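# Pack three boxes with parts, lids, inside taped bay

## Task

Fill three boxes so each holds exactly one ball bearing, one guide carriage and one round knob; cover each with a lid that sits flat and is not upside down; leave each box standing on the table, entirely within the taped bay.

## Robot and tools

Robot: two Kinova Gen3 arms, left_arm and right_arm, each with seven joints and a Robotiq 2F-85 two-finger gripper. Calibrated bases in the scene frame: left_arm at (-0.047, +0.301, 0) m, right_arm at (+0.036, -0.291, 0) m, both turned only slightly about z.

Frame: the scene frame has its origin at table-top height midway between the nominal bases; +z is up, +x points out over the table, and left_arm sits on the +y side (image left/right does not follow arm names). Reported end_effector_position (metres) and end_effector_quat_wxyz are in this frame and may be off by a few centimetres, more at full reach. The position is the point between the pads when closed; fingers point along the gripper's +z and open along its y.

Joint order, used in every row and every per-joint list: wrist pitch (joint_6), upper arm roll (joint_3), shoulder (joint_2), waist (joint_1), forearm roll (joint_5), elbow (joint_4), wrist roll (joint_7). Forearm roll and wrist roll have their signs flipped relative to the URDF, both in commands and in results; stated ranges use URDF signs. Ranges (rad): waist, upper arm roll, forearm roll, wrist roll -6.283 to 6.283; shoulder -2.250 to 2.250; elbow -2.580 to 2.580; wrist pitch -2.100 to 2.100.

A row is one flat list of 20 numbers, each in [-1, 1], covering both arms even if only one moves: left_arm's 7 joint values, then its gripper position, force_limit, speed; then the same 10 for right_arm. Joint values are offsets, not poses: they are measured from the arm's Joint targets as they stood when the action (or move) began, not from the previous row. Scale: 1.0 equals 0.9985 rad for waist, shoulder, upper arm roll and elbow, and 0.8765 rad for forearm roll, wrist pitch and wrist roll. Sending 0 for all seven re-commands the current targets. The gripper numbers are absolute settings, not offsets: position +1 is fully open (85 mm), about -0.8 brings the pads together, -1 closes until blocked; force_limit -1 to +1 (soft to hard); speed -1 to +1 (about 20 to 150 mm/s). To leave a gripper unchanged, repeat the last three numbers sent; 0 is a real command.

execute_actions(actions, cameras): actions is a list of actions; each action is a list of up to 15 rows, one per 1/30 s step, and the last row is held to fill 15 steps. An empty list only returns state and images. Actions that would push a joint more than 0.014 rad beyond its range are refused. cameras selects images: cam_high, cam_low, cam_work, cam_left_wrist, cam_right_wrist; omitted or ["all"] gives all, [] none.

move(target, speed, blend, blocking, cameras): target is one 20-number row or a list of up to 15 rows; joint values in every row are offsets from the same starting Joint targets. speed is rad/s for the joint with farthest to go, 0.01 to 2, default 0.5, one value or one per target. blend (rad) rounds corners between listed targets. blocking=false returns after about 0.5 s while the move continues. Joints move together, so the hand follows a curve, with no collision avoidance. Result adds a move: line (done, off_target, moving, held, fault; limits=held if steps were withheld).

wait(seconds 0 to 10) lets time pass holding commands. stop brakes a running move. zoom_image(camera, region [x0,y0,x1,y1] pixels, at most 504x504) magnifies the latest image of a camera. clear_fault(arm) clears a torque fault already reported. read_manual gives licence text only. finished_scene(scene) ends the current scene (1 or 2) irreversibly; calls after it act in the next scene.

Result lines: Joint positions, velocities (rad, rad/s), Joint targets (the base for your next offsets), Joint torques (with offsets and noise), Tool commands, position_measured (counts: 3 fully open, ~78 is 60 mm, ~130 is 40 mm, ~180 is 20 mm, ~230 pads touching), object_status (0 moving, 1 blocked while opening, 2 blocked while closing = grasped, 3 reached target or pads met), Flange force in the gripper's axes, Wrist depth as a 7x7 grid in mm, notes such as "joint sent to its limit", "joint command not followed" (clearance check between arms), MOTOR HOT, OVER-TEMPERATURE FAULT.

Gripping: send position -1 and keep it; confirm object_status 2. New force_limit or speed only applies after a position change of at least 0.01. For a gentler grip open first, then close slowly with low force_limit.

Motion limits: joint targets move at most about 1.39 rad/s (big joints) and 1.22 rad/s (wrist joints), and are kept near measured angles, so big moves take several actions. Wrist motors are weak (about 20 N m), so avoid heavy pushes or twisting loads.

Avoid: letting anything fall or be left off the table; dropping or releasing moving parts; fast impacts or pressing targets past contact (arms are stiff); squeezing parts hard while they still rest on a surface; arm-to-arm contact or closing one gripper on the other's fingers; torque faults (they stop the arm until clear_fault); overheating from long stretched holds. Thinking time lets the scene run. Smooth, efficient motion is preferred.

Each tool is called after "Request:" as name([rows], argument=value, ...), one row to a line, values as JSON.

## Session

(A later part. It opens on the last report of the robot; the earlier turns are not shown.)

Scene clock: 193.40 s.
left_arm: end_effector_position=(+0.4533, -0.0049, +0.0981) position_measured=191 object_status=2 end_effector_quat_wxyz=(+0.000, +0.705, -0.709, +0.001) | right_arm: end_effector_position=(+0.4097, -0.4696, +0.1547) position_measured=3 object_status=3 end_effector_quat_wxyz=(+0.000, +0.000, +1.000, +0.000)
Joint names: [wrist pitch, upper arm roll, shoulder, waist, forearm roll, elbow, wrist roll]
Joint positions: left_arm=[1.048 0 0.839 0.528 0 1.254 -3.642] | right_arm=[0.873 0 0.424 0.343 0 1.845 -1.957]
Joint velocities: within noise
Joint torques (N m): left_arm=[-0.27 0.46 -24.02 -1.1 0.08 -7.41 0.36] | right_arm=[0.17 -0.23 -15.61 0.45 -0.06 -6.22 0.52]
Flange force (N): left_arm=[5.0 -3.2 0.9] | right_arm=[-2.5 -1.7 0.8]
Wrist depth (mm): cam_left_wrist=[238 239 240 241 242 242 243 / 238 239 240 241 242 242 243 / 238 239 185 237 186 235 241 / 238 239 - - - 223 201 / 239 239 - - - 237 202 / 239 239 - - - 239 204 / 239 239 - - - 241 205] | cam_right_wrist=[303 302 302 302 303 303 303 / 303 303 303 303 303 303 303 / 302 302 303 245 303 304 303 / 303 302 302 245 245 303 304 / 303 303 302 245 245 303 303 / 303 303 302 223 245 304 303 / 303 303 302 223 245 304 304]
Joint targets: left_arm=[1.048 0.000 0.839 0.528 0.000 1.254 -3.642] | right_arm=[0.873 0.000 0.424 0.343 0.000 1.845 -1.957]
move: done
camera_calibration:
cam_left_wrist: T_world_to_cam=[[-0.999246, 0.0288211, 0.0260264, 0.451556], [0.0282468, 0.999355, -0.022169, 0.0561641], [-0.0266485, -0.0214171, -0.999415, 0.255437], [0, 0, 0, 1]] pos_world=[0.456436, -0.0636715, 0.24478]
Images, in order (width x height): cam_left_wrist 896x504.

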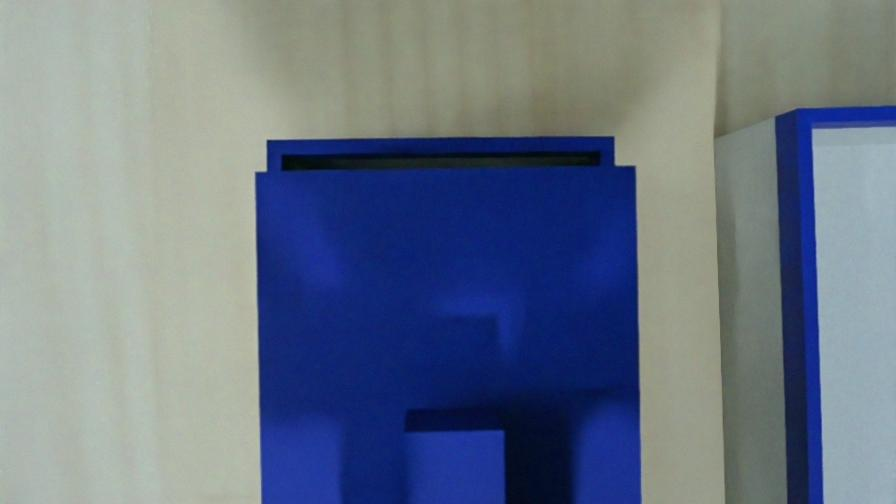

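Request:
move([
  [0.0712,0,0.0108,0.0126,0,-0.0232,-0.0143,-1,-0.7,-0.8,0,0,0,0,0,0,0,1,-0.8,-1],
  [0.0141,0,0.0108,0.0126,0,-0.0232,-0.0143,-1,-0.7,-0.8,0,0,0,0,0,0,0,1,-0.8,-1],
], speed=[0.15,0.12], cameras=["cam_left_wrist","cam_work"])

Request:
zoom_image(camera="cam_left_wrist", region=[230, 90, 670, 230])

Scene clock: 196.00 s.
left_arm: end_effector_position=(+0.4537, -0.0137, +0.0981) position_measured=191 object_status=2 end_effector_quat_wxyz=(+0.000, +0.705, -0.709, +0.001) | right_arm: end_effector_position=(+0.4097, -0.4696, +0.1547) position_measured=3 object_status=3 end_effector_quat_wxyz=(+0.000, +0.000, +1.000, +0.000)
Joint names: [wrist pitch, upper arm roll, shoulder, waist, forearm roll, elbow, wrist roll]
Joint positions: left_arm=[1.06 0 0.849 0.541 0 1.231 -3.655] | right_arm=[0.873 0 0.424 0.343 0 1.845 -1.957]
Joint velocities: within noise
Joint torques (N m): left_arm=[-0.32 0.46 -24.22 -1.05 0.14 -7.47 0.33] | right_arm=[0.2 -0.2 -15.59 0.37 -0.1 -6.16 0.51]
Flange force (N): left_arm=[5.0 -3.4 0.8] | right_arm=[-2.5 -1.9 0.8]
Wrist depth (mm): cam_left_wrist=[238 239 240 241 241 243 243 / 238 239 240 241 241 242 243 / 238 239 240 241 242 242 192 / 239 239 - - - 225 202 / 238 239 - - - 239 203 / 238 239 - - - 241 205 / 239 239 - - - 242 206] | cam_right_wrist=[301 302 302 303 302 303 302 / 302 303 302 303 303 303 303 / 303 303 302 245 302 303 303 / 303 303 302 244 245 303 303 / 302 303 302 245 245 303 304 / 303 304 303 223 245 303 303 / 303 302 302 223 245 303 303]
Joint targets: left_arm=[1.060 0.000 0.849 0.541 0.000 1.231 -3.655] | right_arm=[0.873 0.000 0.424 0.343 0.000 1.845 -1.957]
move: done
camera_calibration:
cam_left_wrist: T_world_to_cam=[[-0.999243, 0.0289226, 0.0260227, 0.452216], [0.0283458, 0.99935, -0.0222699, 0.0649266], [-0.0266499, -0.0215154, -0.999413, 0.255252], [0, 0, 0, 1]] pos_world=[0.456836, -0.0724718, 0.24478]
Images, in order (width x height): cam_work 896x504, cam_left_wrist 896x504.

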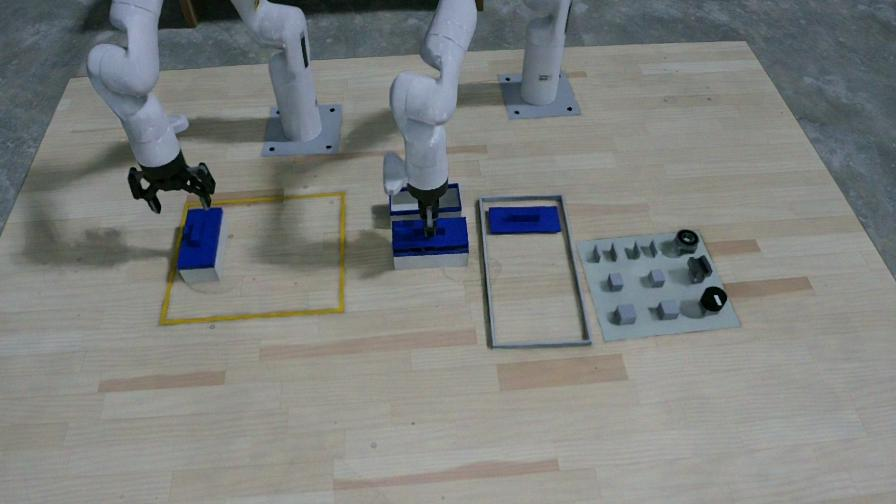

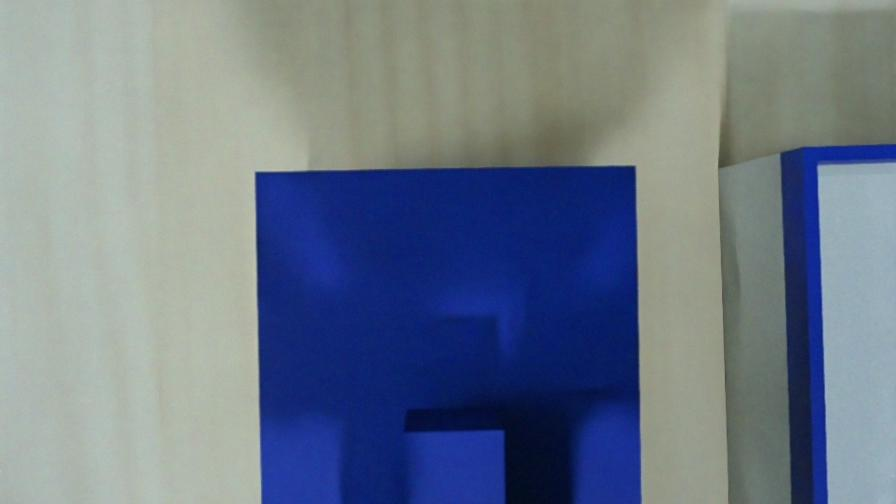

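Scaled by 1.145 from the camera's 896x504 image, which has a finer 1280x720 frame.

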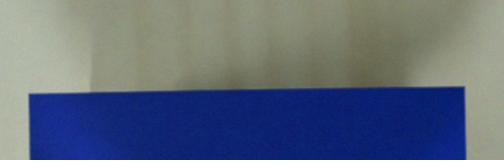

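Request:
move([
  [-0.022,0,0.0109,0,0,0.0084,0,-1,-0.7,-0.8,0,0,0,0,0,0,0,1,-0.8,-1],
  [-0.0332,0,0.0167,0,0,0.0124,0,-1,-0.7,-0.8,0,0,0,0,0,0,0,1,-0.8,-1],
], speed=[0.05,0.015], cameras=["cam_left_wrist","cam_low","cam_work"])

Request:
zoom_image(camera="cam_low", region=[200, 200, 500, 370])

Request:
zoom_image(camera="cam_work", region=[370, 160, 510, 290])

Scene clock: 197.97 s.
left_arm: end_effector_position=(+0.4537, -0.0137, +0.0849) position_measured=191 object_status=2 end_effector_quat_wxyz=(+0.000, +0.705, -0.709, +0.001) | right_arm: end_effector_position=(+0.4097, -0.4696, +0.1547) position_measured=3 object_status=3 end_effector_quat_wxyz=(+0.000, +0.000, +1.000, +0.000)
Joint names: [wrist pitch, upper arm roll, shoulder, waist, forearm roll, elbow, wrist roll]
Joint positions: left_arm=[1.031 0 0.866 0.541 0 1.243 -3.655] | right_arm=[0.873 0 0.424 0.343 0 1.845 -1.957]
Joint velocities: within noise
Joint torques (N m): left_arm=[-0.41 0.55 -22.95 -0.98 0.14 -6.87 0.36] | right_arm=[0.16 -0.17 -15.59 0.39 -0.1 -6.17 0.53]
Flange force (N): left_arm=[4.6 -3.0 -1.4] | right_arm=[-2.5 -1.9 0.7]
Wrist depth (mm): cam_left_wrist=[225 226 227 227 228 229 230 / 225 226 227 228 228 229 230 / 225 226 227 228 229 229 201 / 226 226 - - - 225 193 / 226 226 - - - 229 195 / 226 227 - - - 230 195 / 226 226 - - - 230 196] | cam_right_wrist=[302 302 303 303 303 303 303 / 303 303 302 303 302 303 303 / 303 303 303 245 303 303 303 / 303 303 302 245 245 303 303 / 302 303 302 245 245 303 304 / 302 304 302 223 245 303 303 / 303 302 302 223 245 303 304]
Joint targets: left_arm=[1.031 0.000 0.866 0.541 0.000 1.243 -3.655] | right_arm=[0.873 0.000 0.424 0.343 0.000 1.845 -1.957]
move: done
camera_calibration:
cam_left_wrist: T_world_to_cam=[[-0.999245, 0.0289218, 0.0259228, 0.452584], [0.0283472, 0.99935, -0.0222671, 0.0646313], [-0.0265499, -0.0215154, -0.999416, 0.242015], [0, 0, 0, 1]] pos_world=[0.456836, -0.0724718, 0.231581]
Images, in order (width x height): cam_low 896x504, cam_work 896x504, cam_left_wrist 896x504.

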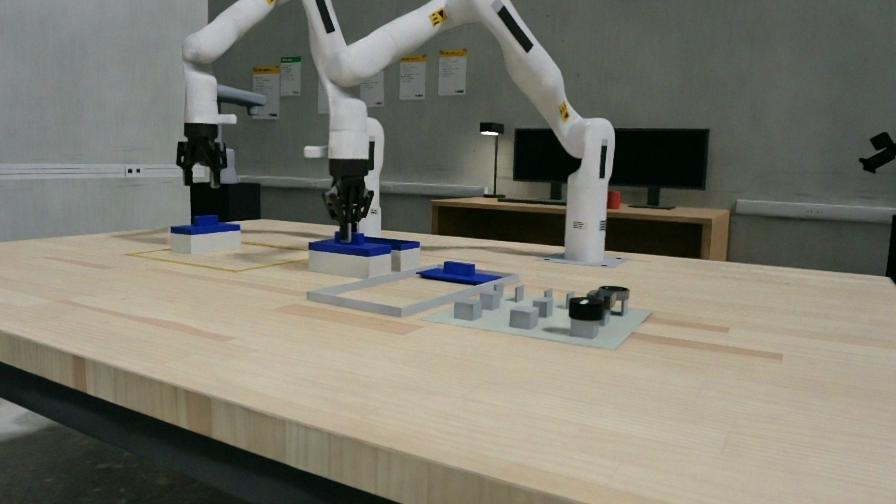

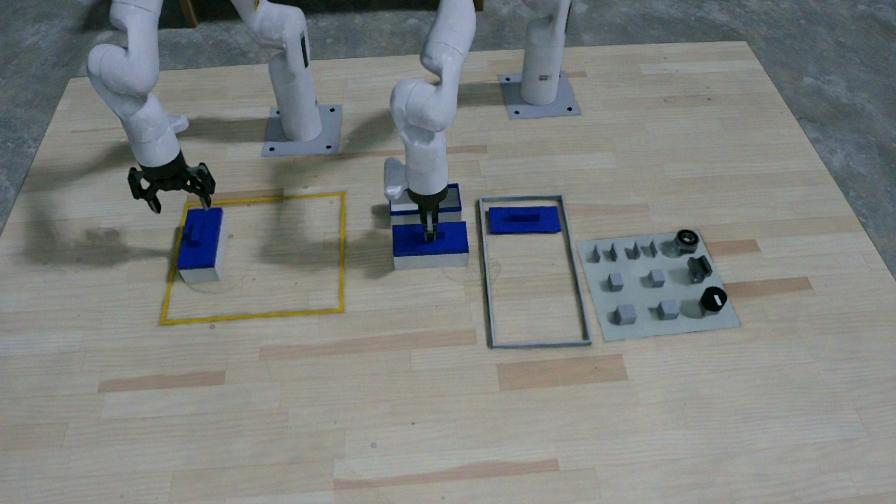

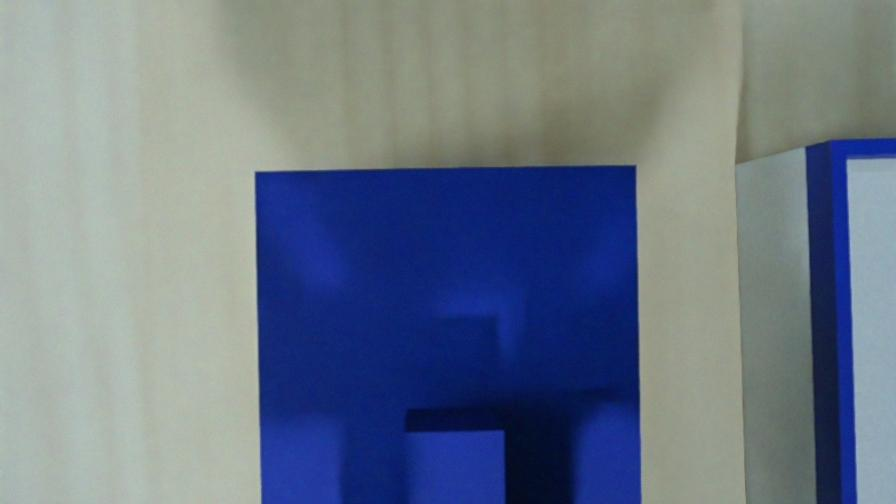

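Scaled by 1.680.

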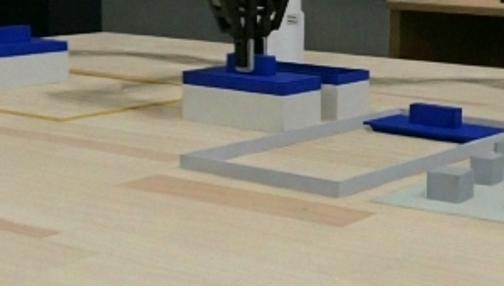

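Scaled by 3.600.

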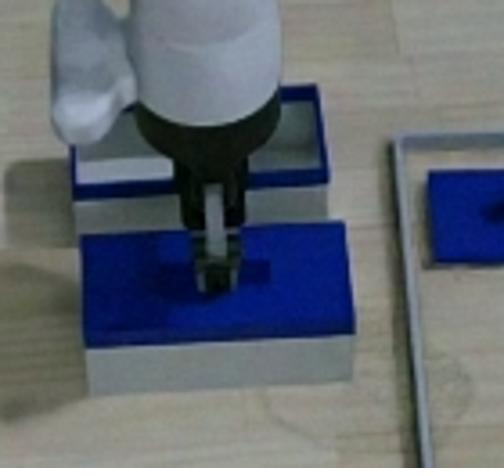

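Request:
move([
  [0,0,0,0,0,0,0,0.2,-0.7,-0.8,0,0,0,0,0,0,0,1,-0.8,-1],
  [0.1721,0,-0.0747,0,0,-0.0763,0,0.2,-0.7,-0.8,0.0452,0,0.0491,-0.3,0,-0.0888,-0.1746,1,-0.8,-1],
], speed=[0.1,0.4], cameras=["cam_left_wrist"])

Scene clock: 202.07 s.
left_arm: end_effector_position=(+0.4536, -0.0136, +0.1504) position_measured=104 object_status=3 end_effector_quat_wxyz=(+0.000, +0.705, -0.709, +0.001) | right_arm: end_effector_position=(+0.4720, -0.3536, +0.1555) position_measured=3 object_status=3 end_effector_quat_wxyz=(+0.000, -0.225, +0.974, +0.000)
Joint names: [wrist pitch, upper arm roll, shoulder, waist, forearm roll, elbow, wrist roll]
Joint positions: left_arm=[1.182 0 0.792 0.541 0 1.167 -3.655] | right_arm=[0.912 0 0.473 0.043 0 1.757 -2.11]
Joint velocities: within noise
Joint torques (N m): left_arm=[-0.39 0.43 -23.6 -1.14 0.11 -7.81 0.39] | right_arm=[0.14 -0.15 -16.78 0.42 -0.07 -6.39 0.49]
Flange force (N): left_arm=[5.4 -3.6 -0.4] | right_arm=[-2.6 -2.3 0.7]
Wrist depth (mm): cam_left_wrist=[293 293 294 294 294 294 294 / 293 293 293 293 293 294 294 / 293 293 293 293 294 294 294 / 293 293 293 236 236 291 291 / 292 293 293 236 235 294 291 / 293 293 293 235 235 278 291 / 292 293 292 213 235 293 291] | cam_right_wrist=[243 243 248 303 303 304 305 / 243 244 302 303 303 304 306 / 244 244 302 303 304 305 305 / 244 244 303 303 304 305 304 / 302 303 303 304 305 305 305 / 302 302 303 304 305 305 306 / 302 303 304 304 305 305 306]
Joint targets: left_arm=[1.182 0.000 0.791 0.541 0.000 1.167 -3.655] | right_arm=[0.912 0.000 0.473 0.043 0.000 1.757 -2.110]
move: done
camera_calibration:
cam_left_wrist: T_world_to_cam=[[-0.99924, 0.0289218, 0.0261255, 0.450721], [0.0283453, 0.999352, -0.0221728, 0.0659656], [-0.0267498, -0.0214154, -0.999413, 0.307573], [0, 0, 0, 1]] pos_world=[0.456736, -0.0723717, 0.29708]
Images, in order (width x height): cam_left_wrist 896x504.

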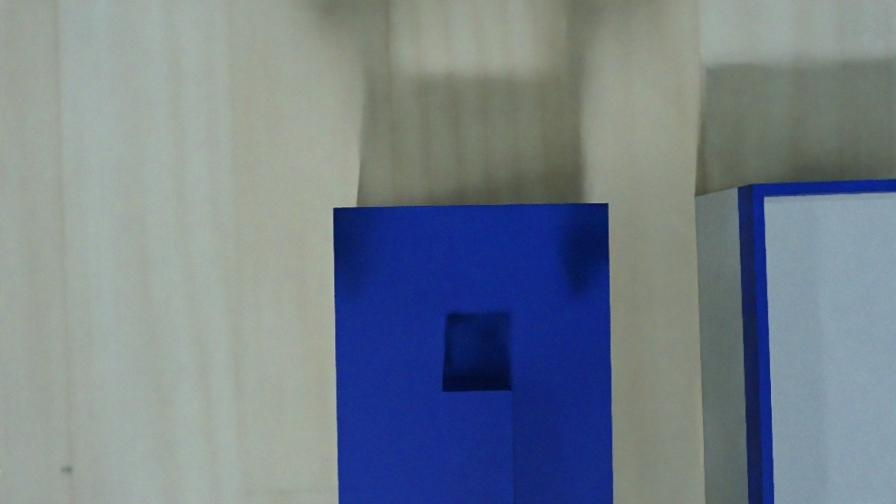

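Request:
move([
  [-0.0612,0,-0.0183,-0.9493,0,0.0719,-0.7164,0.42,-0.6,-0.8,0.1109,0,0.1204,-0.7358,0,-0.2178,-0.4284,1,-0.8,-1],
  [-0.1417,0,0.0162,-0.9493,0,0.1081,-0.7164,0.42,-0.6,-0.8,0.0073,0,0.1679,-0.7358,0,-0.1743,-0.4284,1,-0.8,-1],
], speed=[0.7,0.12], cameras=["cam_left_wrist","cam_right_wrist"])

Scene clock: 205.57 s.
left_arm: end_effector_position=(+0.4898, +0.5190, +0.1104) position_measured=76 object_status=3 end_effector_quat_wxyz=(+0.000, +1.000, +0.000, +0.001) | right_arm: end_effector_position=(+0.4501, -0.0081, +0.1198) position_measured=3 object_status=3 end_effector_quat_wxyz=(+0.000, +0.704, -0.710, +0.000)
Joint names: [wrist pitch, upper arm roll, shoulder, waist, forearm roll, elbow, wrist roll]
Joint positions: left_arm=[1.058 0 0.808 -0.407 0 1.275 -4.283] | right_arm=[0.919 0 0.641 -0.691 0 1.583 -2.486]
Joint velocities: within noise
Joint torques (N m): left_arm=[-0.31 0.45 -23.33 -1.06 0.15 -7.27 0.34] | right_arm=[0.26 -0.14 -19.72 0.46 -0.06 -6.36 0.49]
Flange force (N): left_arm=[6.0 0.3 0.1] | right_arm=[-1.9 -3.1 1.1]
Wrist depth (mm): cam_left_wrist=[251 251 251 251 252 252 253 / 251 251 251 251 252 253 253 / 251 252 251 209 252 253 228 / 252 252 251 216 253 253 253 / 252 252 252 252 253 254 254 / 253 253 252 252 253 253 254 / 252 253 253 215 254 254 251] | cam_right_wrist=[266 267 268 269 269 270 272 / 265 266 267 269 270 271 272 / 265 266 267 268 269 267 268 / 265 266 209 210 211 248 269 / 265 266 209 210 211 236 268 / 265 266 209 188 210 251 268 / 265 266 209 188 210 253 268]
Joint targets: left_arm=[1.058 0.000 0.808 -0.407 0.000 1.275 -4.283] | right_arm=[0.919 0.000 0.641 -0.691 0.000 1.583 -2.486]
move: done
camera_calibration:
cam_left_wrist: T_world_to_cam=[[-0.0238435, -0.999358, 0.0267523, 0.528403], [-0.999471, 0.0232376, -0.0227365, 0.541877], [0.0221002, -0.0272803, -0.999383, 0.259055], [0, 0, 0, 1]] pos_world=[0.548464, 0.522539, 0.25708]
cam_right_wrist: T_world_to_cam=[[-0.999553, 0.00348409, 0.0297094, 0.441977], [0.0032561, 0.999965, -0.00771911, 0.0613742], [-0.0297352, -0.00761892, -0.999529, 0.282085], [0, 0, 0, 1]] pos_world=[0.449967, -0.0607627, 0.269295]
Images, in order (width x height): cam_left_wrist 896x504, cam_right_wrist 896x504.

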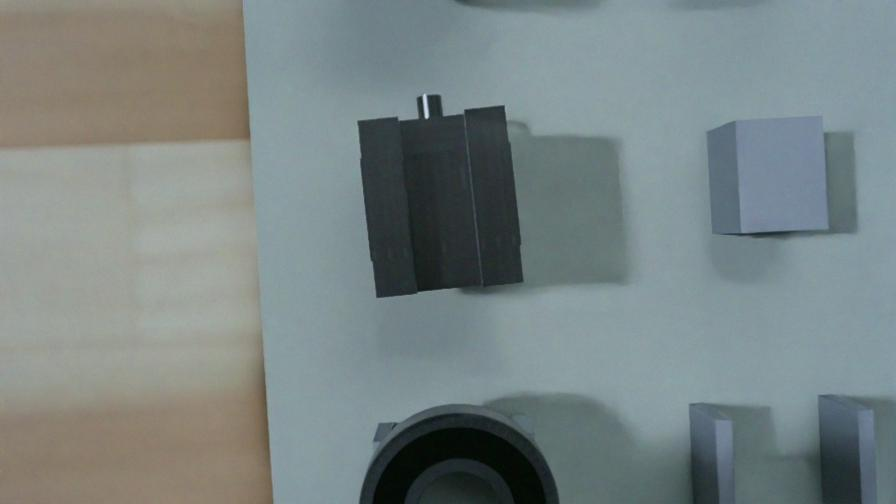

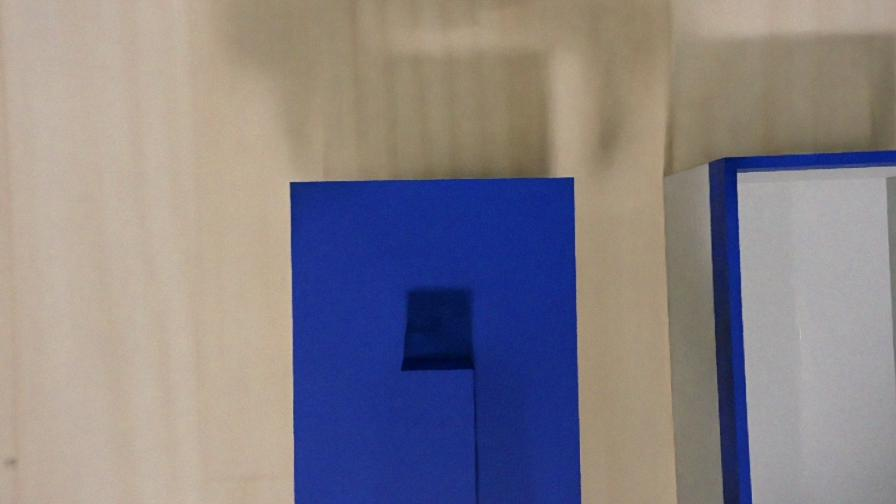

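Request:
move([
  [-0.1027,0,0.0514,0.0019,0,0.0387,-0.0022,0.42,-0.6,-0.8,-0.1379,0,0.0804,0.0021,0,0.0407,-0.0115,1,-0.8,-1],
  [-0.1633,0,0.088,0.0019,0,0.0553,-0.0022,0.42,-0.6,-0.8,-0.2284,0,0.1393,0.0021,0,0.0612,-0.0115,1,-0.8,-1],
  [-0.1633,0,0.088,0.0019,0,0.0553,-0.0022,-1,-0.6,-0.8,-0.2284,0,0.1393,0.0021,0,0.0612,-0.0115,-1,-0.8,-1],
], speed=[0.14,0.06,0.1], cameras=["cam_work","cam_right_wrist"])

Scene clock: 212.73 s.
left_arm: end_effector_position=(+0.4899, +0.5178, +0.0451) position_measured=115 object_status=2 end_effector_quat_wxyz=(+0.000, +1.000, +0.000, +0.001) | right_arm: end_effector_position=(+0.4518, -0.0082, +0.0358) position_measured=50 object_status=0 end_effector_quat_wxyz=(+0.000, +0.707, -0.707, +0.000)
Joint names: [wrist pitch, upper arm roll, shoulder, waist, forearm roll, elbow, wrist roll]
Joint positions: left_arm=[0.914 0 0.896 -0.405 0 1.33 -4.285] | right_arm=[0.719 0 0.78 -0.689 0 1.644 -2.496]
Joint velocities: within noise
Joint torques (N m): left_arm=[-0.85 0.27 -21.3 -1.23 0.18 -6.07 0.33] | right_arm=[-0.06 0.31 -17.46 0.89 -0.2 -4.38 0.51]
Flange force (N): left_arm=[4.8 1.2 -4.3] | right_arm=[-1.8 -1.1 -4.9]
Wrist depth (mm): cam_left_wrist=[186 186 186 187 187 187 188 / 186 186 - - 187 187 188 / 187 186 - - 187 188 188 / 187 187 - - 188 188 188 / 187 187 187 187 188 188 188 / 187 187 187 187 188 188 189 / 187 187 187 187 188 188 189] | cam_right_wrist=[182 183 183 184 185 186 186 / 182 183 183 184 185 185 186 / 182 - - - - - 186 / 182 - - - - - 186 / 182 - - - - - 186 / 182 - - - - - 186 / 182 - - - - - 186]
Joint targets: left_arm=[0.914 0.000 0.896 -0.405 0.000 1.330 -4.285] | right_arm=[0.719 0.000 0.780 -0.689 0.000 1.644 -2.496]
move: done
camera_calibration:
cam_right_wrist: T_world_to_cam=[[-0.999548, -0.0044119, 0.0297461, 0.446062], [-0.00464309, 0.99996, -0.0077077, 0.0643917], [-0.0297109, -0.00784233, -0.999528, 0.198061], [0, 0, 0, 1]] pos_world=[0.452044, -0.0608678, 0.185195]
Images, in order (width x height): cam_work 896x504, cam_right_wrist 896x504.

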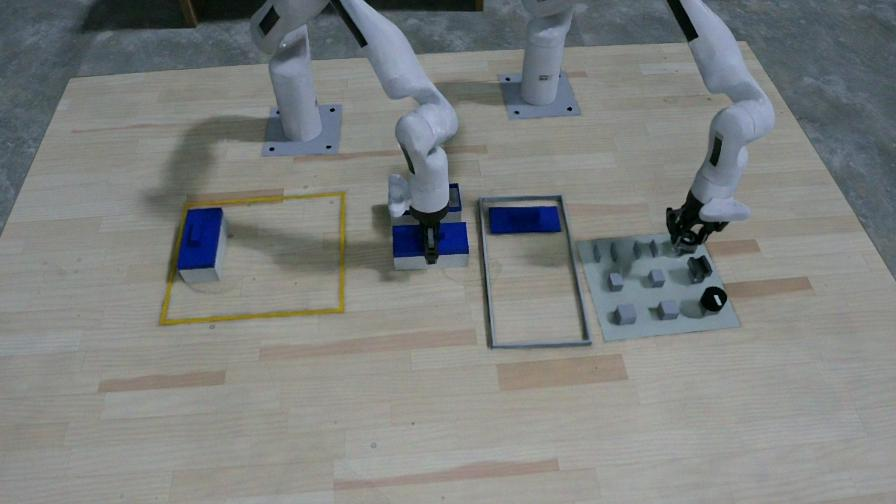

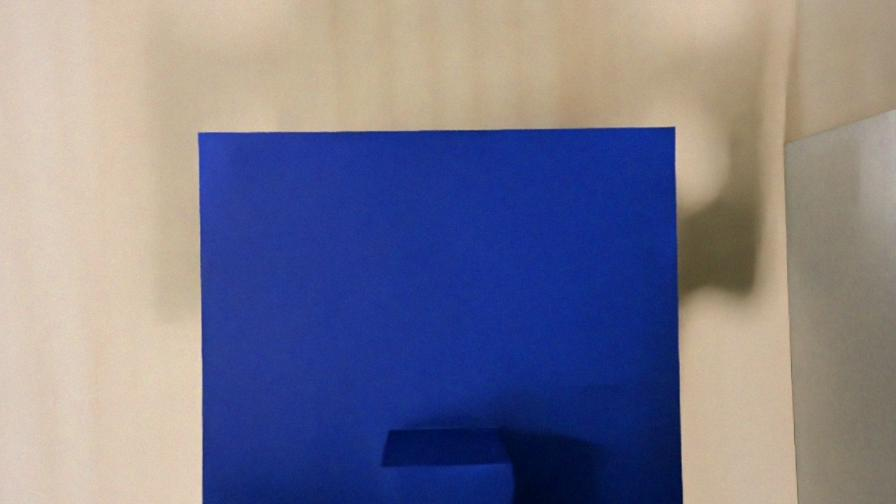

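Request:
wait(seconds=0.2, cameras=[])

Scene clock: 213.13 s.
left_arm: end_effector_position=(+0.4899, +0.5178, +0.0451) position_measured=115 object_status=2 end_effector_quat_wxyz=(+0.000, +1.000, +0.000, +0.001) | right_arm: end_effector_position=(+0.4518, -0.0082, +0.0358) position_measured=50 object_status=2 end_effector_quat_wxyz=(+0.000, +0.707, -0.707, +0.000)
Joint names: [wrist pitch, upper arm roll, shoulder, waist, forearm roll, elbow, wrist roll]
Joint positions: left_arm=[0.914 0 0.896 -0.405 0 1.33 -4.285] | right_arm=[0.719 0 0.78 -0.689 0 1.644 -2.496]
Joint velocities: within noise
Joint torques (N m): left_arm=[-0.86 0.27 -21.31 -1.2 0.21 -6.15 0.36] | right_arm=[-0.04 0.32 -17.44 0.92 -0.21 -4.37 0.54]
Flange force (N): left_arm=[4.5 1.3 -4.3] | right_arm=[-1.8 -1.1 -4.9]
Wrist depth (mm): cam_left_wrist=[186 186 186 187 187 187 188 / 186 186 - - 187 187 188 / 187 187 - - 187 188 188 / 187 187 - - 188 188 188 / 187 187 187 187 188 188 188 / 187 187 187 188 188 188 189 / 187 187 187 187 188 188 189] | cam_right_wrist=[182 183 184 184 185 186 186 / 182 183 183 184 185 185 186 / 182 - - - - - 186 / 182 - - - - - 185 / 182 - - - - - 186 / 182 - - - - - 186 / 182 - - - - - 186]
Joint targets: left_arm=[0.914 0.000 0.896 -0.405 0.000 1.330 -4.285] | right_arm=[0.719 0.000 0.780 -0.689 0.000 1.644 -2.496]
Tool commands: left_gripper/position=-1.0 left_gripper/force_limit=-0.6 left_gripper/speed=-0.8 right_gripper/position=-1.0 right_gripper/force_limit=-0.8 right_gripper/speed=-1.0
wait: 0.20 s; at rest from the start
No camera images: "cameras" was empty.

Request:
move([
  [0.2426,0,-0.1235,0,0,-0.0894,0,-1,-0.6,-0.8,0.3349,0,-0.184,0,0,-0.11,0,-1,-0.8,-1],
  [0.161,0,-0.1958,0.5388,0,0.0546,-0.614,-1,-0.6,-0.8,0.1259,0,-0.4216,0.7639,0,0.311,0.9219,-1,-0.8,-1],
], speed=[0.2,0.45], cameras=["cam_work","cam_right_wrist"])

Scene clock: 219.07 s.
left_arm: end_effector_position=(+0.4923, +0.2158, +0.1408) position_measured=115 object_status=2 end_effector_quat_wxyz=(+0.000, +1.000, +0.000, +0.001) | right_arm: end_effector_position=(+0.4096, -0.3597, +0.1549) position_measured=50 object_status=2 end_effector_quat_wxyz=(+0.000, +0.000, +1.000, +0.000)
Joint names: [wrist pitch, upper arm roll, shoulder, waist, forearm roll, elbow, wrist roll]
Joint positions: left_arm=[1.056 0 0.7 0.133 -0.001 1.385 -4.823] | right_arm=[0.829 0 0.359 0.073 0 1.954 -1.688]
Joint velocities: within noise
Joint torques (N m): left_arm=[-0.29 0.39 -22.22 -1.08 0.15 -7.6 0.37] | right_arm=[0.27 -0.1 -15.65 0.46 -0.15 -6.79 0.53]
Flange force (N): left_arm=[4.2 3.5 1.0] | right_arm=[-2.9 -1.2 5.1]
Wrist depth (mm): cam_left_wrist=[282 281 283 282 283 283 283 / 282 281 283 283 283 283 284 / 282 282 283 283 284 284 284 / 283 282 284 284 284 284 284 / 282 282 284 284 284 284 285 / 283 283 284 284 284 285 285 / 283 283 284 284 284 285 285] | cam_right_wrist=[305 305 305 306 306 306 306 / 304 304 304 305 306 306 306 / 303 - - - - - 306 / 245 - - - - - 305 / 245 - - - - - 305 / 237 - - - - - 305 / 237 - - - - - 304]
Joint targets: left_arm=[1.056 0.000 0.700 0.133 0.000 1.385 -4.823] | right_arm=[0.829 0.000 0.359 0.073 0.000 1.954 -1.688]
move: done
camera_calibration:
cam_right_wrist: T_world_to_cam=[[-0.00440155, 0.999565, 0.0291486, 0.352488], [0.999956, 0.00464269, -0.00821049, -0.352747], [-0.00834225, 0.0291112, -0.999541, 0.31761], [0, 0, 0, 1]] pos_world=[0.356932, -0.359944, 0.304294]
Images, in order (width x height): cam_work 896x504, cam_right_wrist 896x504.

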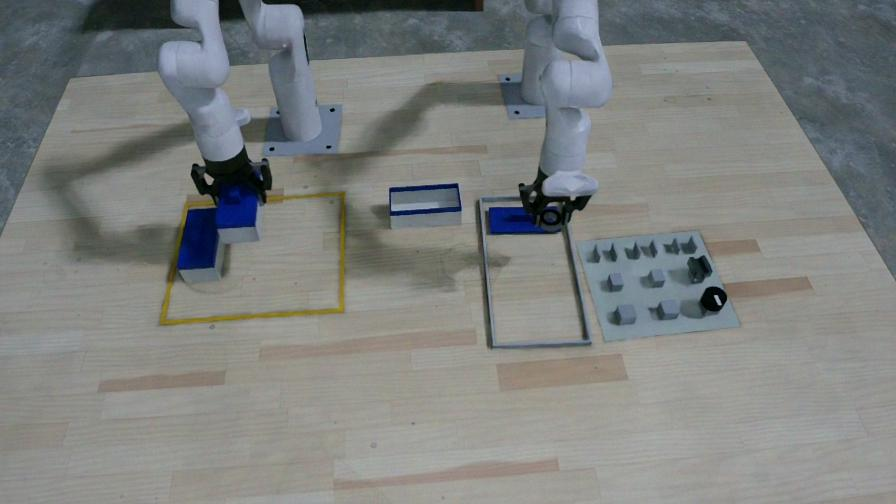

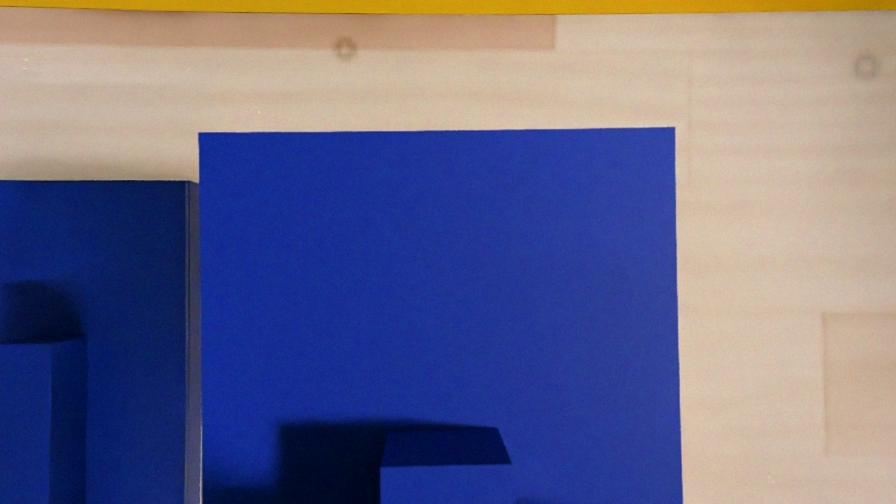

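Request:
move([
  [-0.0816,0,-0.0723,0.5392,0,0.1439,-0.614,-1,-0.6,-0.8,-0.3776,0,0.2181,0,0,0.1135,0,-1,-0.8,-1],
  [-0.1684,0,-0.0305,0.5392,0,0.1783,-0.614,-1,-0.6,-0.8,-0.424,0,0.2507,0,0,0.1216,0,-1,-0.8,-1],
  [-0.1684,0,-0.0305,0.5392,0,0.1783,-0.614,-1,-0.6,-0.8,-0.4257,0,0.2519,0,0,0.1218,0,1,-0.8,-1],
], speed=[0.35,0.07,0.015], cameras=["cam_left_wrist","cam_work"])

Scene clock: 224.37 s.
left_arm: end_effector_position=(+0.3439, -0.0269, +0.1103) position_measured=115 object_status=2 end_effector_quat_wxyz=(+0.001, +1.000, +0.000, +0.001) | right_arm: end_effector_position=(+0.4095, -0.3597, +0.0359) position_measured=3 object_status=0 end_effector_quat_wxyz=(+0.000, +0.000, +1.000, +0.000)
Joint names: [wrist pitch, upper arm roll, shoulder, waist, forearm roll, elbow, wrist roll]
Joint positions: left_arm=[0.908 0 0.67 0.671 0 1.563 -5.361] | right_arm=[0.456 0 0.611 0.073 0 2.076 -1.688]
Joint velocities: within noise
Joint torques (N m): left_arm=[-0.33 0.4 -20.98 -1.09 0.18 -6.81 0.36] | right_arm=[0.19 -0.01 -15.97 0.44 -0.06 -3.18 0.51]
Flange force (N): left_arm=[1.7 5.2 1.2] | right_arm=[-2.8 -0.4 1.9]
Wrist depth (mm): cam_left_wrist=[254 254 254 253 254 253 254 / 254 254 254 253 253 254 253 / 254 254 254 254 253 253 253 / 254 254 254 254 254 254 254 / 254 254 254 254 254 254 254 / 224 214 251 251 251 216 254 / 254 251 251 251 251 231 254] | cam_right_wrist=[185 185 185 185 185 186 186 / 184 184 185 185 185 186 186 / 184 - - - - - 186 / 184 - - - - - 186 / 184 - - - - - 185 / 183 - - - - - 185 / 183 - - - - - 185]
Joint targets: left_arm=[0.908 0.000 0.670 0.671 0.000 1.563 -5.361] | right_arm=[0.456 0.000 0.611 0.073 0.000 2.076 -1.688]
move: done
camera_calibration:
cam_left_wrist: T_world_to_cam=[[-0.0236455, -0.999324, 0.0281625, -0.0208652], [-0.999485, 0.023019, -0.0223669, 0.408637], [0.0217035, -0.0286769, -0.999353, 0.247409], [0, 0, 0, 1]] pos_world=[0.402563, -0.0231625, 0.256977]
Images, in order (width x height): cam_work 896x504, cam_left_wrist 896x504.

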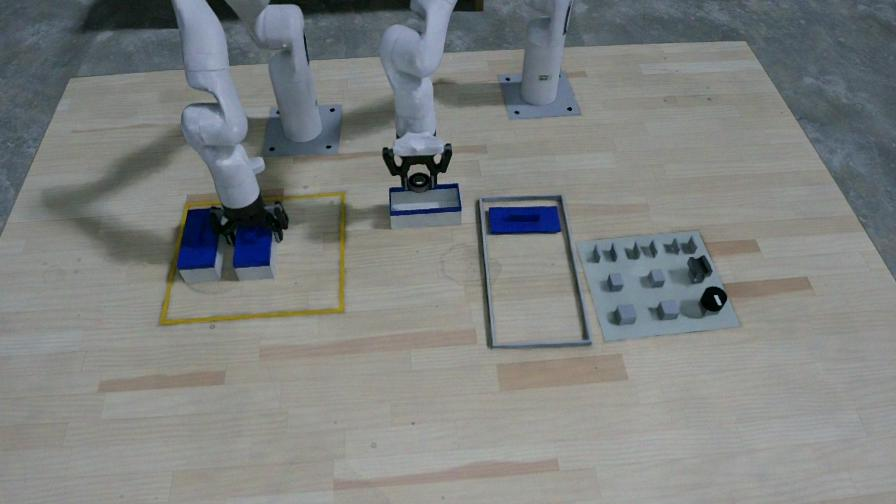

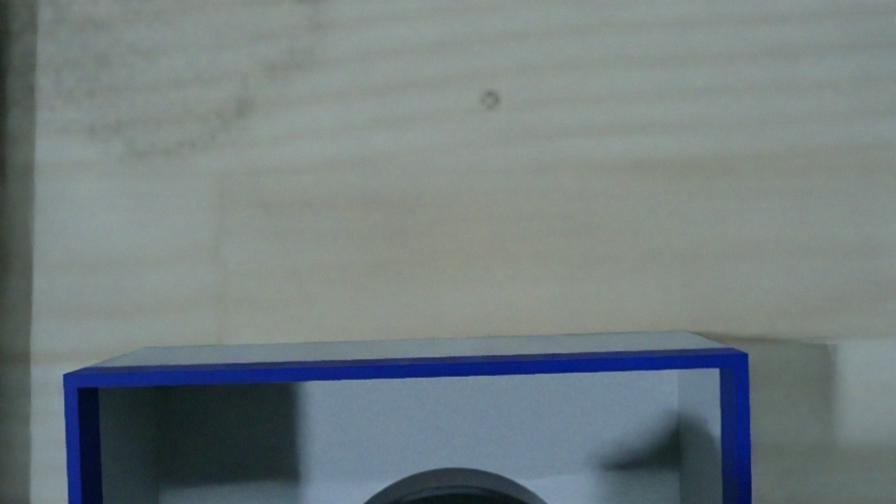

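Request:
move([
  [-0.1067,0,0.0652,0.0082,0,0.0284,-0.0094,-1,-0.6,-0.8,0.4257,0,-0.2519,0,0,-0.1218,0,1,-0.8,-1],
  [-0.2035,0,0.1283,0.0082,0,0.0503,-0.0094,-1,-0.6,-0.8,0.4257,0,-0.2519,0,0,-0.1218,0,1,-0.8,-1],
  [-0.2244,0,0.1432,0.0082,0,0.0537,-0.0094,0.23,-0.6,-0.8,0.4257,0,-0.2519,0,0,-0.1218,0,1,-0.8,-1],
  [0.0614,0,-0.0249,0.0082,0,-0.0291,-0.0094,0.23,-0.6,-0.8,0.4257,0,-0.2519,0,0,-0.1218,0,1,-0.8,-1],
], speed=[0.3,0.1,0.03,0.2], cameras=["cam_left_wrist","cam_work","cam_right_wrist"])

Scene clock: 231.37 s.
left_arm: end_effector_position=(+0.3426, -0.0312, +0.1303) position_measured=100 object_status=3 end_effector_quat_wxyz=(+0.001, +1.000, +0.000, +0.001) | right_arm: end_effector_position=(+0.4096, -0.3597, +0.1549) position_measured=3 object_status=3 end_effector_quat_wxyz=(+0.000, +0.000, +1.000, +0.000)
Joint names: [wrist pitch, upper arm roll, shoulder, waist, forearm roll, elbow, wrist roll]
Joint positions: left_arm=[0.962 0 0.645 0.679 0 1.534 -5.369] | right_arm=[0.829 0 0.359 0.073 0 1.954 -1.688]
Joint velocities: within noise
Joint torques (N m): left_arm=[-0.36 0.34 -20.46 -1.14 0.21 -6.92 0.37] | right_arm=[0.19 -0.27 -14.11 0.42 -0.07 -5.96 0.55]
Flange force (N): left_arm=[1.6 5.3 0.2] | right_arm=[-2.6 -1.3 0.9]
Wrist depth (mm): cam_left_wrist=[274 274 275 275 276 277 276 / 274 274 275 275 275 276 276 / 274 274 275 275 276 276 276 / 274 274 274 274 275 275 276 / 273 273 274 274 275 275 276 / 273 250 271 236 272 275 276 / 273 270 271 258 271 264 275] | cam_right_wrist=[302 302 302 302 302 302 303 / 302 302 302 302 303 303 303 / 244 255 303 245 303 303 303 / 245 254 303 245 304 304 304 / 245 253 303 245 304 303 305 / 235 253 245 223 303 304 304 / 234 252 304 224 304 304 304]
Joint targets: left_arm=[0.962 0.000 0.645 0.679 0.000 1.534 -5.369] | right_arm=[0.829 0.000 0.359 0.073 0.000 1.954 -1.688]
move: done
camera_calibration:
cam_left_wrist: T_world_to_cam=[[-0.0236463, -0.999321, 0.0282624, -0.0257865], [-0.999485, 0.0230175, -0.0223692, 0.407887], [0.0217034, -0.0287768, -0.99935, 0.267398], [0, 0, 0, 1]] pos_world=[0.401263, -0.0274626, 0.277077]
cam_right_wrist: T_world_to_cam=[[-0.00440103, 0.999562, 0.0292485, 0.352457], [0.999956, 0.004643, -0.00821002, -0.352747], [-0.00834223, 0.0292111, -0.999538, 0.317645], [0, 0, 0, 1]] pos_world=[0.356932, -0.359944, 0.304294]
Images, in order (width x height): cam_work 896x504, cam_left_wrist 896x504, cam_right_wrist 896x504.

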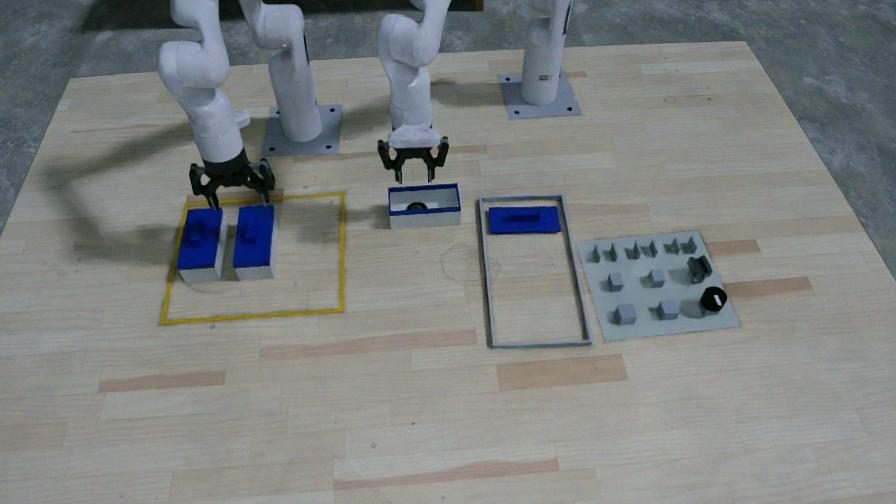

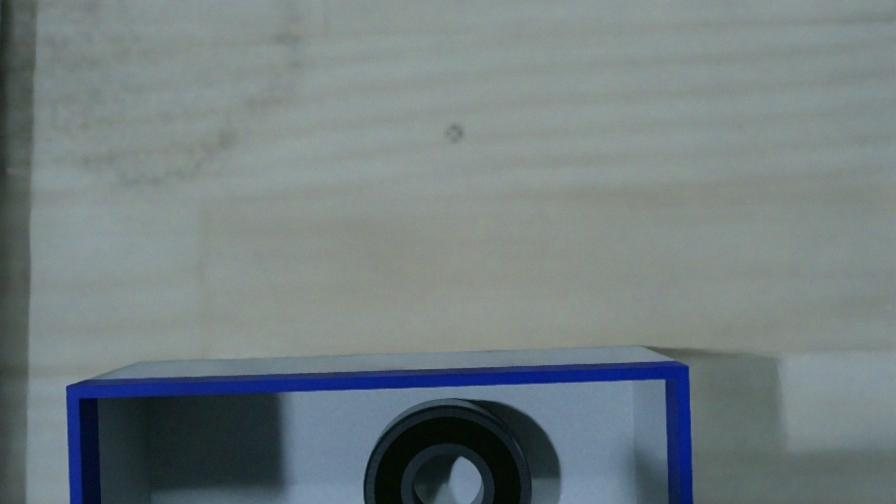

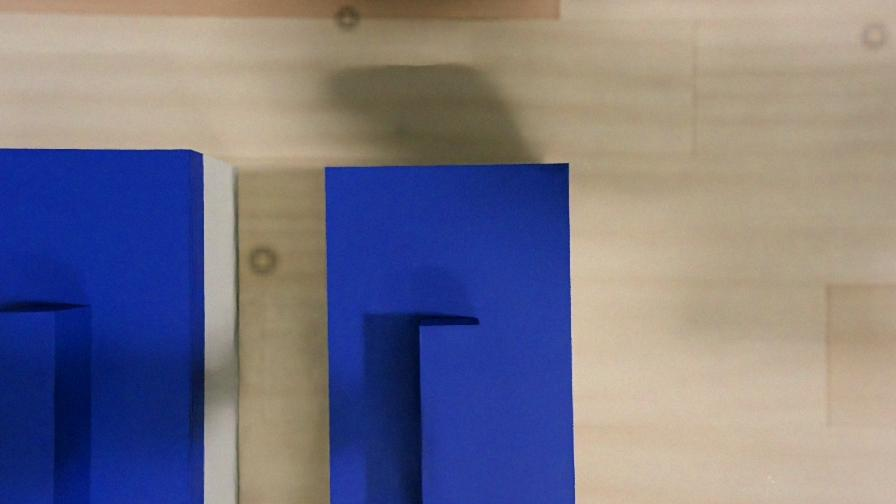

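Request:
move(target=[0.1981,0,0.1484,-0.5196,0,-0.3222,0.5463,0.3,-0.6,-0.8,0,0,0,0,0,0,0,1,-0.8,-1], speed=0.8, cameras=[])

Request:
move([
  [0.1981,0,0.1484,-0.5196,0,-0.3222,0.5463,0.3,-0.6,-0.8,0,0,0,0,0,0,0,1,-0.8,-1],
  [0.1185,0,0.1747,-0.5196,0,-0.2788,0.5463,0.3,-0.6,-0.8,0,0,0,0,0,0,0,1,-0.8,-1],
], speed=[0.7,0.13], cameras=["cam_left_wrist"])

Scene clock: 234.60 s.
left_arm: end_effector_position=(+0.5294, +0.1952, +0.1366) position_measured=91 object_status=3 end_effector_quat_wxyz=(+0.000, +1.000, +0.019, +0.001) | right_arm: end_effector_position=(+0.4096, -0.3597, +0.1549) position_measured=3 object_status=3 end_effector_quat_wxyz=(+0.000, +0.000, +1.000, +0.000)
Joint names: [wrist pitch, upper arm roll, shoulder, waist, forearm roll, elbow, wrist roll]
Joint positions: left_arm=[1.135 0 0.793 0.161 0 1.212 -4.89] | right_arm=[0.829 0 0.359 0.073 0 1.954 -1.688]
Joint velocities: within noise
Joint torques (N m): left_arm=[-0.41 0.4 -23.41 -0.98 0.19 -7.71 0.38] | right_arm=[0.17 -0.21 -14.1 0.45 -0.08 -5.95 0.55]
Flange force (N): left_arm=[4.7 3.5 -0.3] | right_arm=[-2.7 -1.2 0.8]
Wrist depth (mm): cam_left_wrist=[280 280 281 281 281 281 281 / 279 280 281 281 281 281 281 / 279 280 280 280 281 281 281 / 279 280 280 281 281 281 281 / 279 280 280 280 280 281 281 / 278 280 280 280 280 280 281 / 278 279 279 280 280 280 280] | cam_right_wrist=[302 303 302 302 303 302 303 / 302 302 302 303 303 303 304 / 244 255 303 245 303 304 303 / 244 254 303 245 303 304 304 / 244 254 303 245 303 304 304 / 235 253 245 223 303 304 304 / 235 252 304 223 305 304 304]
Joint targets: left_arm=[1.135 0.000 0.793 0.160 0.000 1.212 -4.890] | right_arm=[0.829 0.000 0.359 0.073 0.000 1.954 -1.688]
move: done
No camera images: "cameras" was empty.

Scene clock: 236.30 s.
left_arm: end_effector_position=(+0.5608, +0.5169, +0.1104) position_measured=91 object_status=3 end_effector_quat_wxyz=(+0.000, +0.999, +0.040, +0.001) | right_arm: end_effector_position=(+0.4096, -0.3597, +0.1549) position_measured=3 object_status=3 end_effector_quat_wxyz=(+0.000, +0.000, +1.000, +0.000)
Joint names: [wrist pitch, upper arm roll, shoulder, waist, forearm roll, elbow, wrist roll]
Joint positions: left_arm=[1.239 0 0.967 -0.358 0 0.934 -4.412] | right_arm=[0.829 0 0.359 0.073 0 1.954 -1.688]
Joint velocities: within noise
Joint torques (N m): left_arm=[-0.33 0.5 -25.99 -1.08 0.17 -8 0.34] | right_arm=[0.19 -0.26 -14.07 0.36 -0.1 -5.89 0.53]
Flange force (N): left_arm=[7.1 0.5 -0.2] | right_arm=[-2.8 -1.4 0.7]
Wrist depth (mm): cam_left_wrist=[250 250 250 251 251 252 252 / 251 251 251 204 251 252 252 / 251 251 251 205 251 251 228 / 251 251 251 205 252 252 252 / 251 251 252 252 252 252 253 / 252 252 252 252 252 253 253 / 252 252 252 216 253 253 229] | cam_right_wrist=[302 303 302 303 303 303 303 / 302 303 302 303 303 303 303 / 245 255 303 245 303 302 303 / 245 254 303 245 303 303 303 / 245 254 303 245 303 304 304 / 234 253 245 223 303 303 303 / 234 252 303 224 303 305 304]
Joint targets: left_arm=[1.239 0.000 0.967 -0.358 0.000 0.934 -4.412] | right_arm=[0.829 0.000 0.359 0.073 0.000 1.954 -1.688]
move: done
camera_calibration:
cam_left_wrist: T_world_to_cam=[[0.056033, -0.998067, 0.0268749, 0.482482], [-0.998131, -0.0566535, -0.0229104, 0.653514], [0.0243887, -0.0255409, -0.999376, 0.255333], [0, 0, 0, 1]] pos_world=[0.619031, 0.525095, 0.257179]
Images, in order (width x height): cam_left_wrist 896x504.

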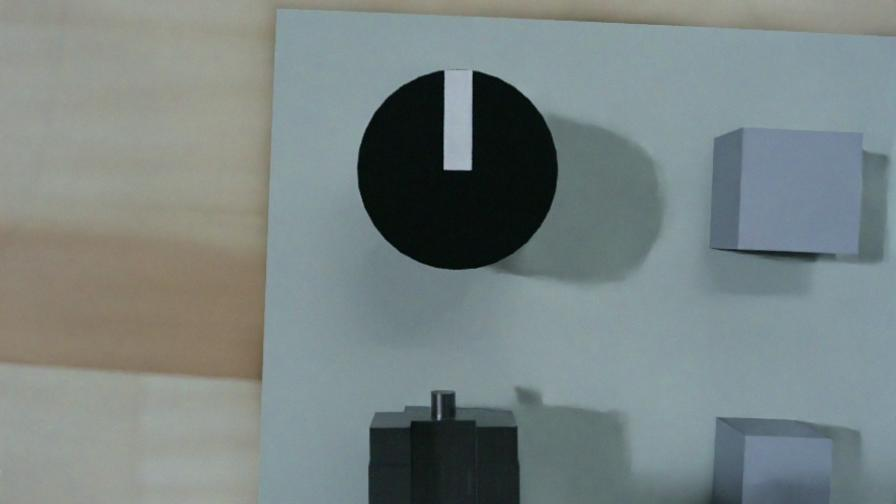

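Request:
move([
  [-0.0879,0,0.0363,-0.003,0,0.0409,0.0206,0.3,-0.6,-0.8,0,0,0,0,0,0,0,1,-0.8,-1],
  [-0.1249,0,0.0551,-0.003,0,0.0545,0.0206,0.3,-0.6,-0.8,0,0,0,0,0,0,0,1,-0.8,-1],
  [-0.1249,0,0.0551,-0.003,0,0.0545,0.0206,-1,-0.6,-0.8,0,0,0,0,0,0,0,1,-0.8,-1],
  [0.0782,0,-0.0275,-0.003,0,-0.0412,0.0206,-1,-0.6,-0.8,0,0,0,0,0,0,0,1,-0.8,-1],
], speed=[0.12,0.06,0.1,0.2], cameras=["cam_left_wrist"])

Scene clock: 241.23 s.
left_arm: end_effector_position=(+0.5598, +0.5185, +0.1404) position_measured=148 object_status=2 end_effector_quat_wxyz=(+0.000, +0.999, +0.032, +0.001) | right_arm: end_effector_position=(+0.4096, -0.3597, +0.1549) position_measured=3 object_status=3 end_effector_quat_wxyz=(+0.000, +0.000, +1.000, +0.000)
Joint names: [wrist pitch, upper arm roll, shoulder, waist, forearm roll, elbow, wrist roll]
Joint positions: left_arm=[1.308 0 0.94 -0.361 0 0.892 -4.394] | right_arm=[0.829 0 0.359 0.073 0 1.954 -1.688]
Joint velocities: within noise
Joint torques (N m): left_arm=[-0.35 0.45 -26.56 -1.09 0.15 -8.52 0.37] | right_arm=[0.23 -0.25 -14.13 0.33 -0.12 -6.01 0.53]
Flange force (N): left_arm=[7.4 0.4 0.5] | right_arm=[-2.5 -1.4 1.1]
Wrist depth (mm): cam_left_wrist=[283 283 284 283 284 284 283 / 283 283 282 283 283 283 283 / 283 283 282 236 282 283 283 / 283 283 282 236 283 283 283 / 283 283 282 283 282 283 283 / 282 283 282 282 282 283 283 / 282 283 282 258 282 282 282] | cam_right_wrist=[303 303 302 303 303 303 303 / 302 302 302 303 303 303 303 / 244 254 302 245 303 303 303 / 244 254 303 245 304 303 304 / 244 254 303 245 304 303 304 / 235 253 245 223 303 304 304 / 234 253 303 223 303 304 304]
Joint targets: left_arm=[1.308 0.000 0.940 -0.361 0.000 0.892 -4.394] | right_arm=[0.829 0.000 0.359 0.073 0.000 1.954 -1.688]
move: done
camera_calibration:
cam_left_wrist: T_world_to_cam=[[0.0410333, -0.998795, 0.0269312, 0.492152], [-0.998871, -0.0416528, -0.0228594, 0.645927], [0.0239536, -0.0259628, -0.999376, 0.285846], [0, 0, 0, 1]] pos_world=[0.618156, 0.525885, 0.287179]
Images, in order (width x height): cam_left_wrist 896x504.

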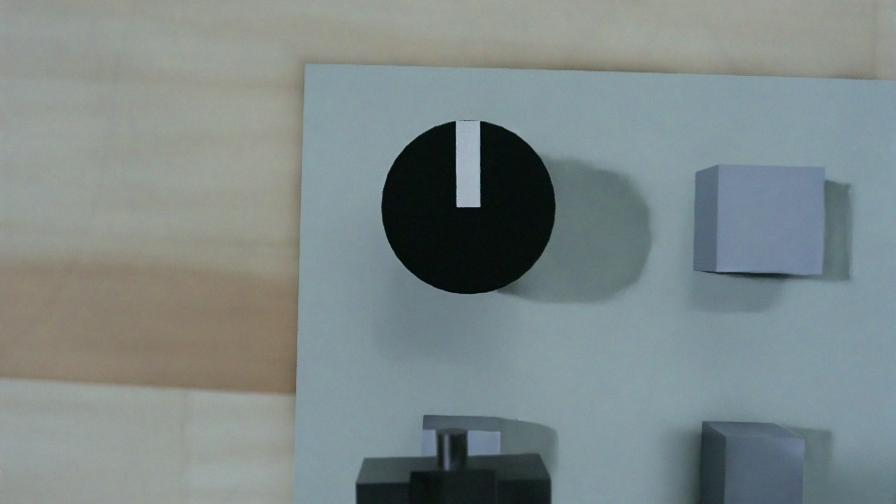

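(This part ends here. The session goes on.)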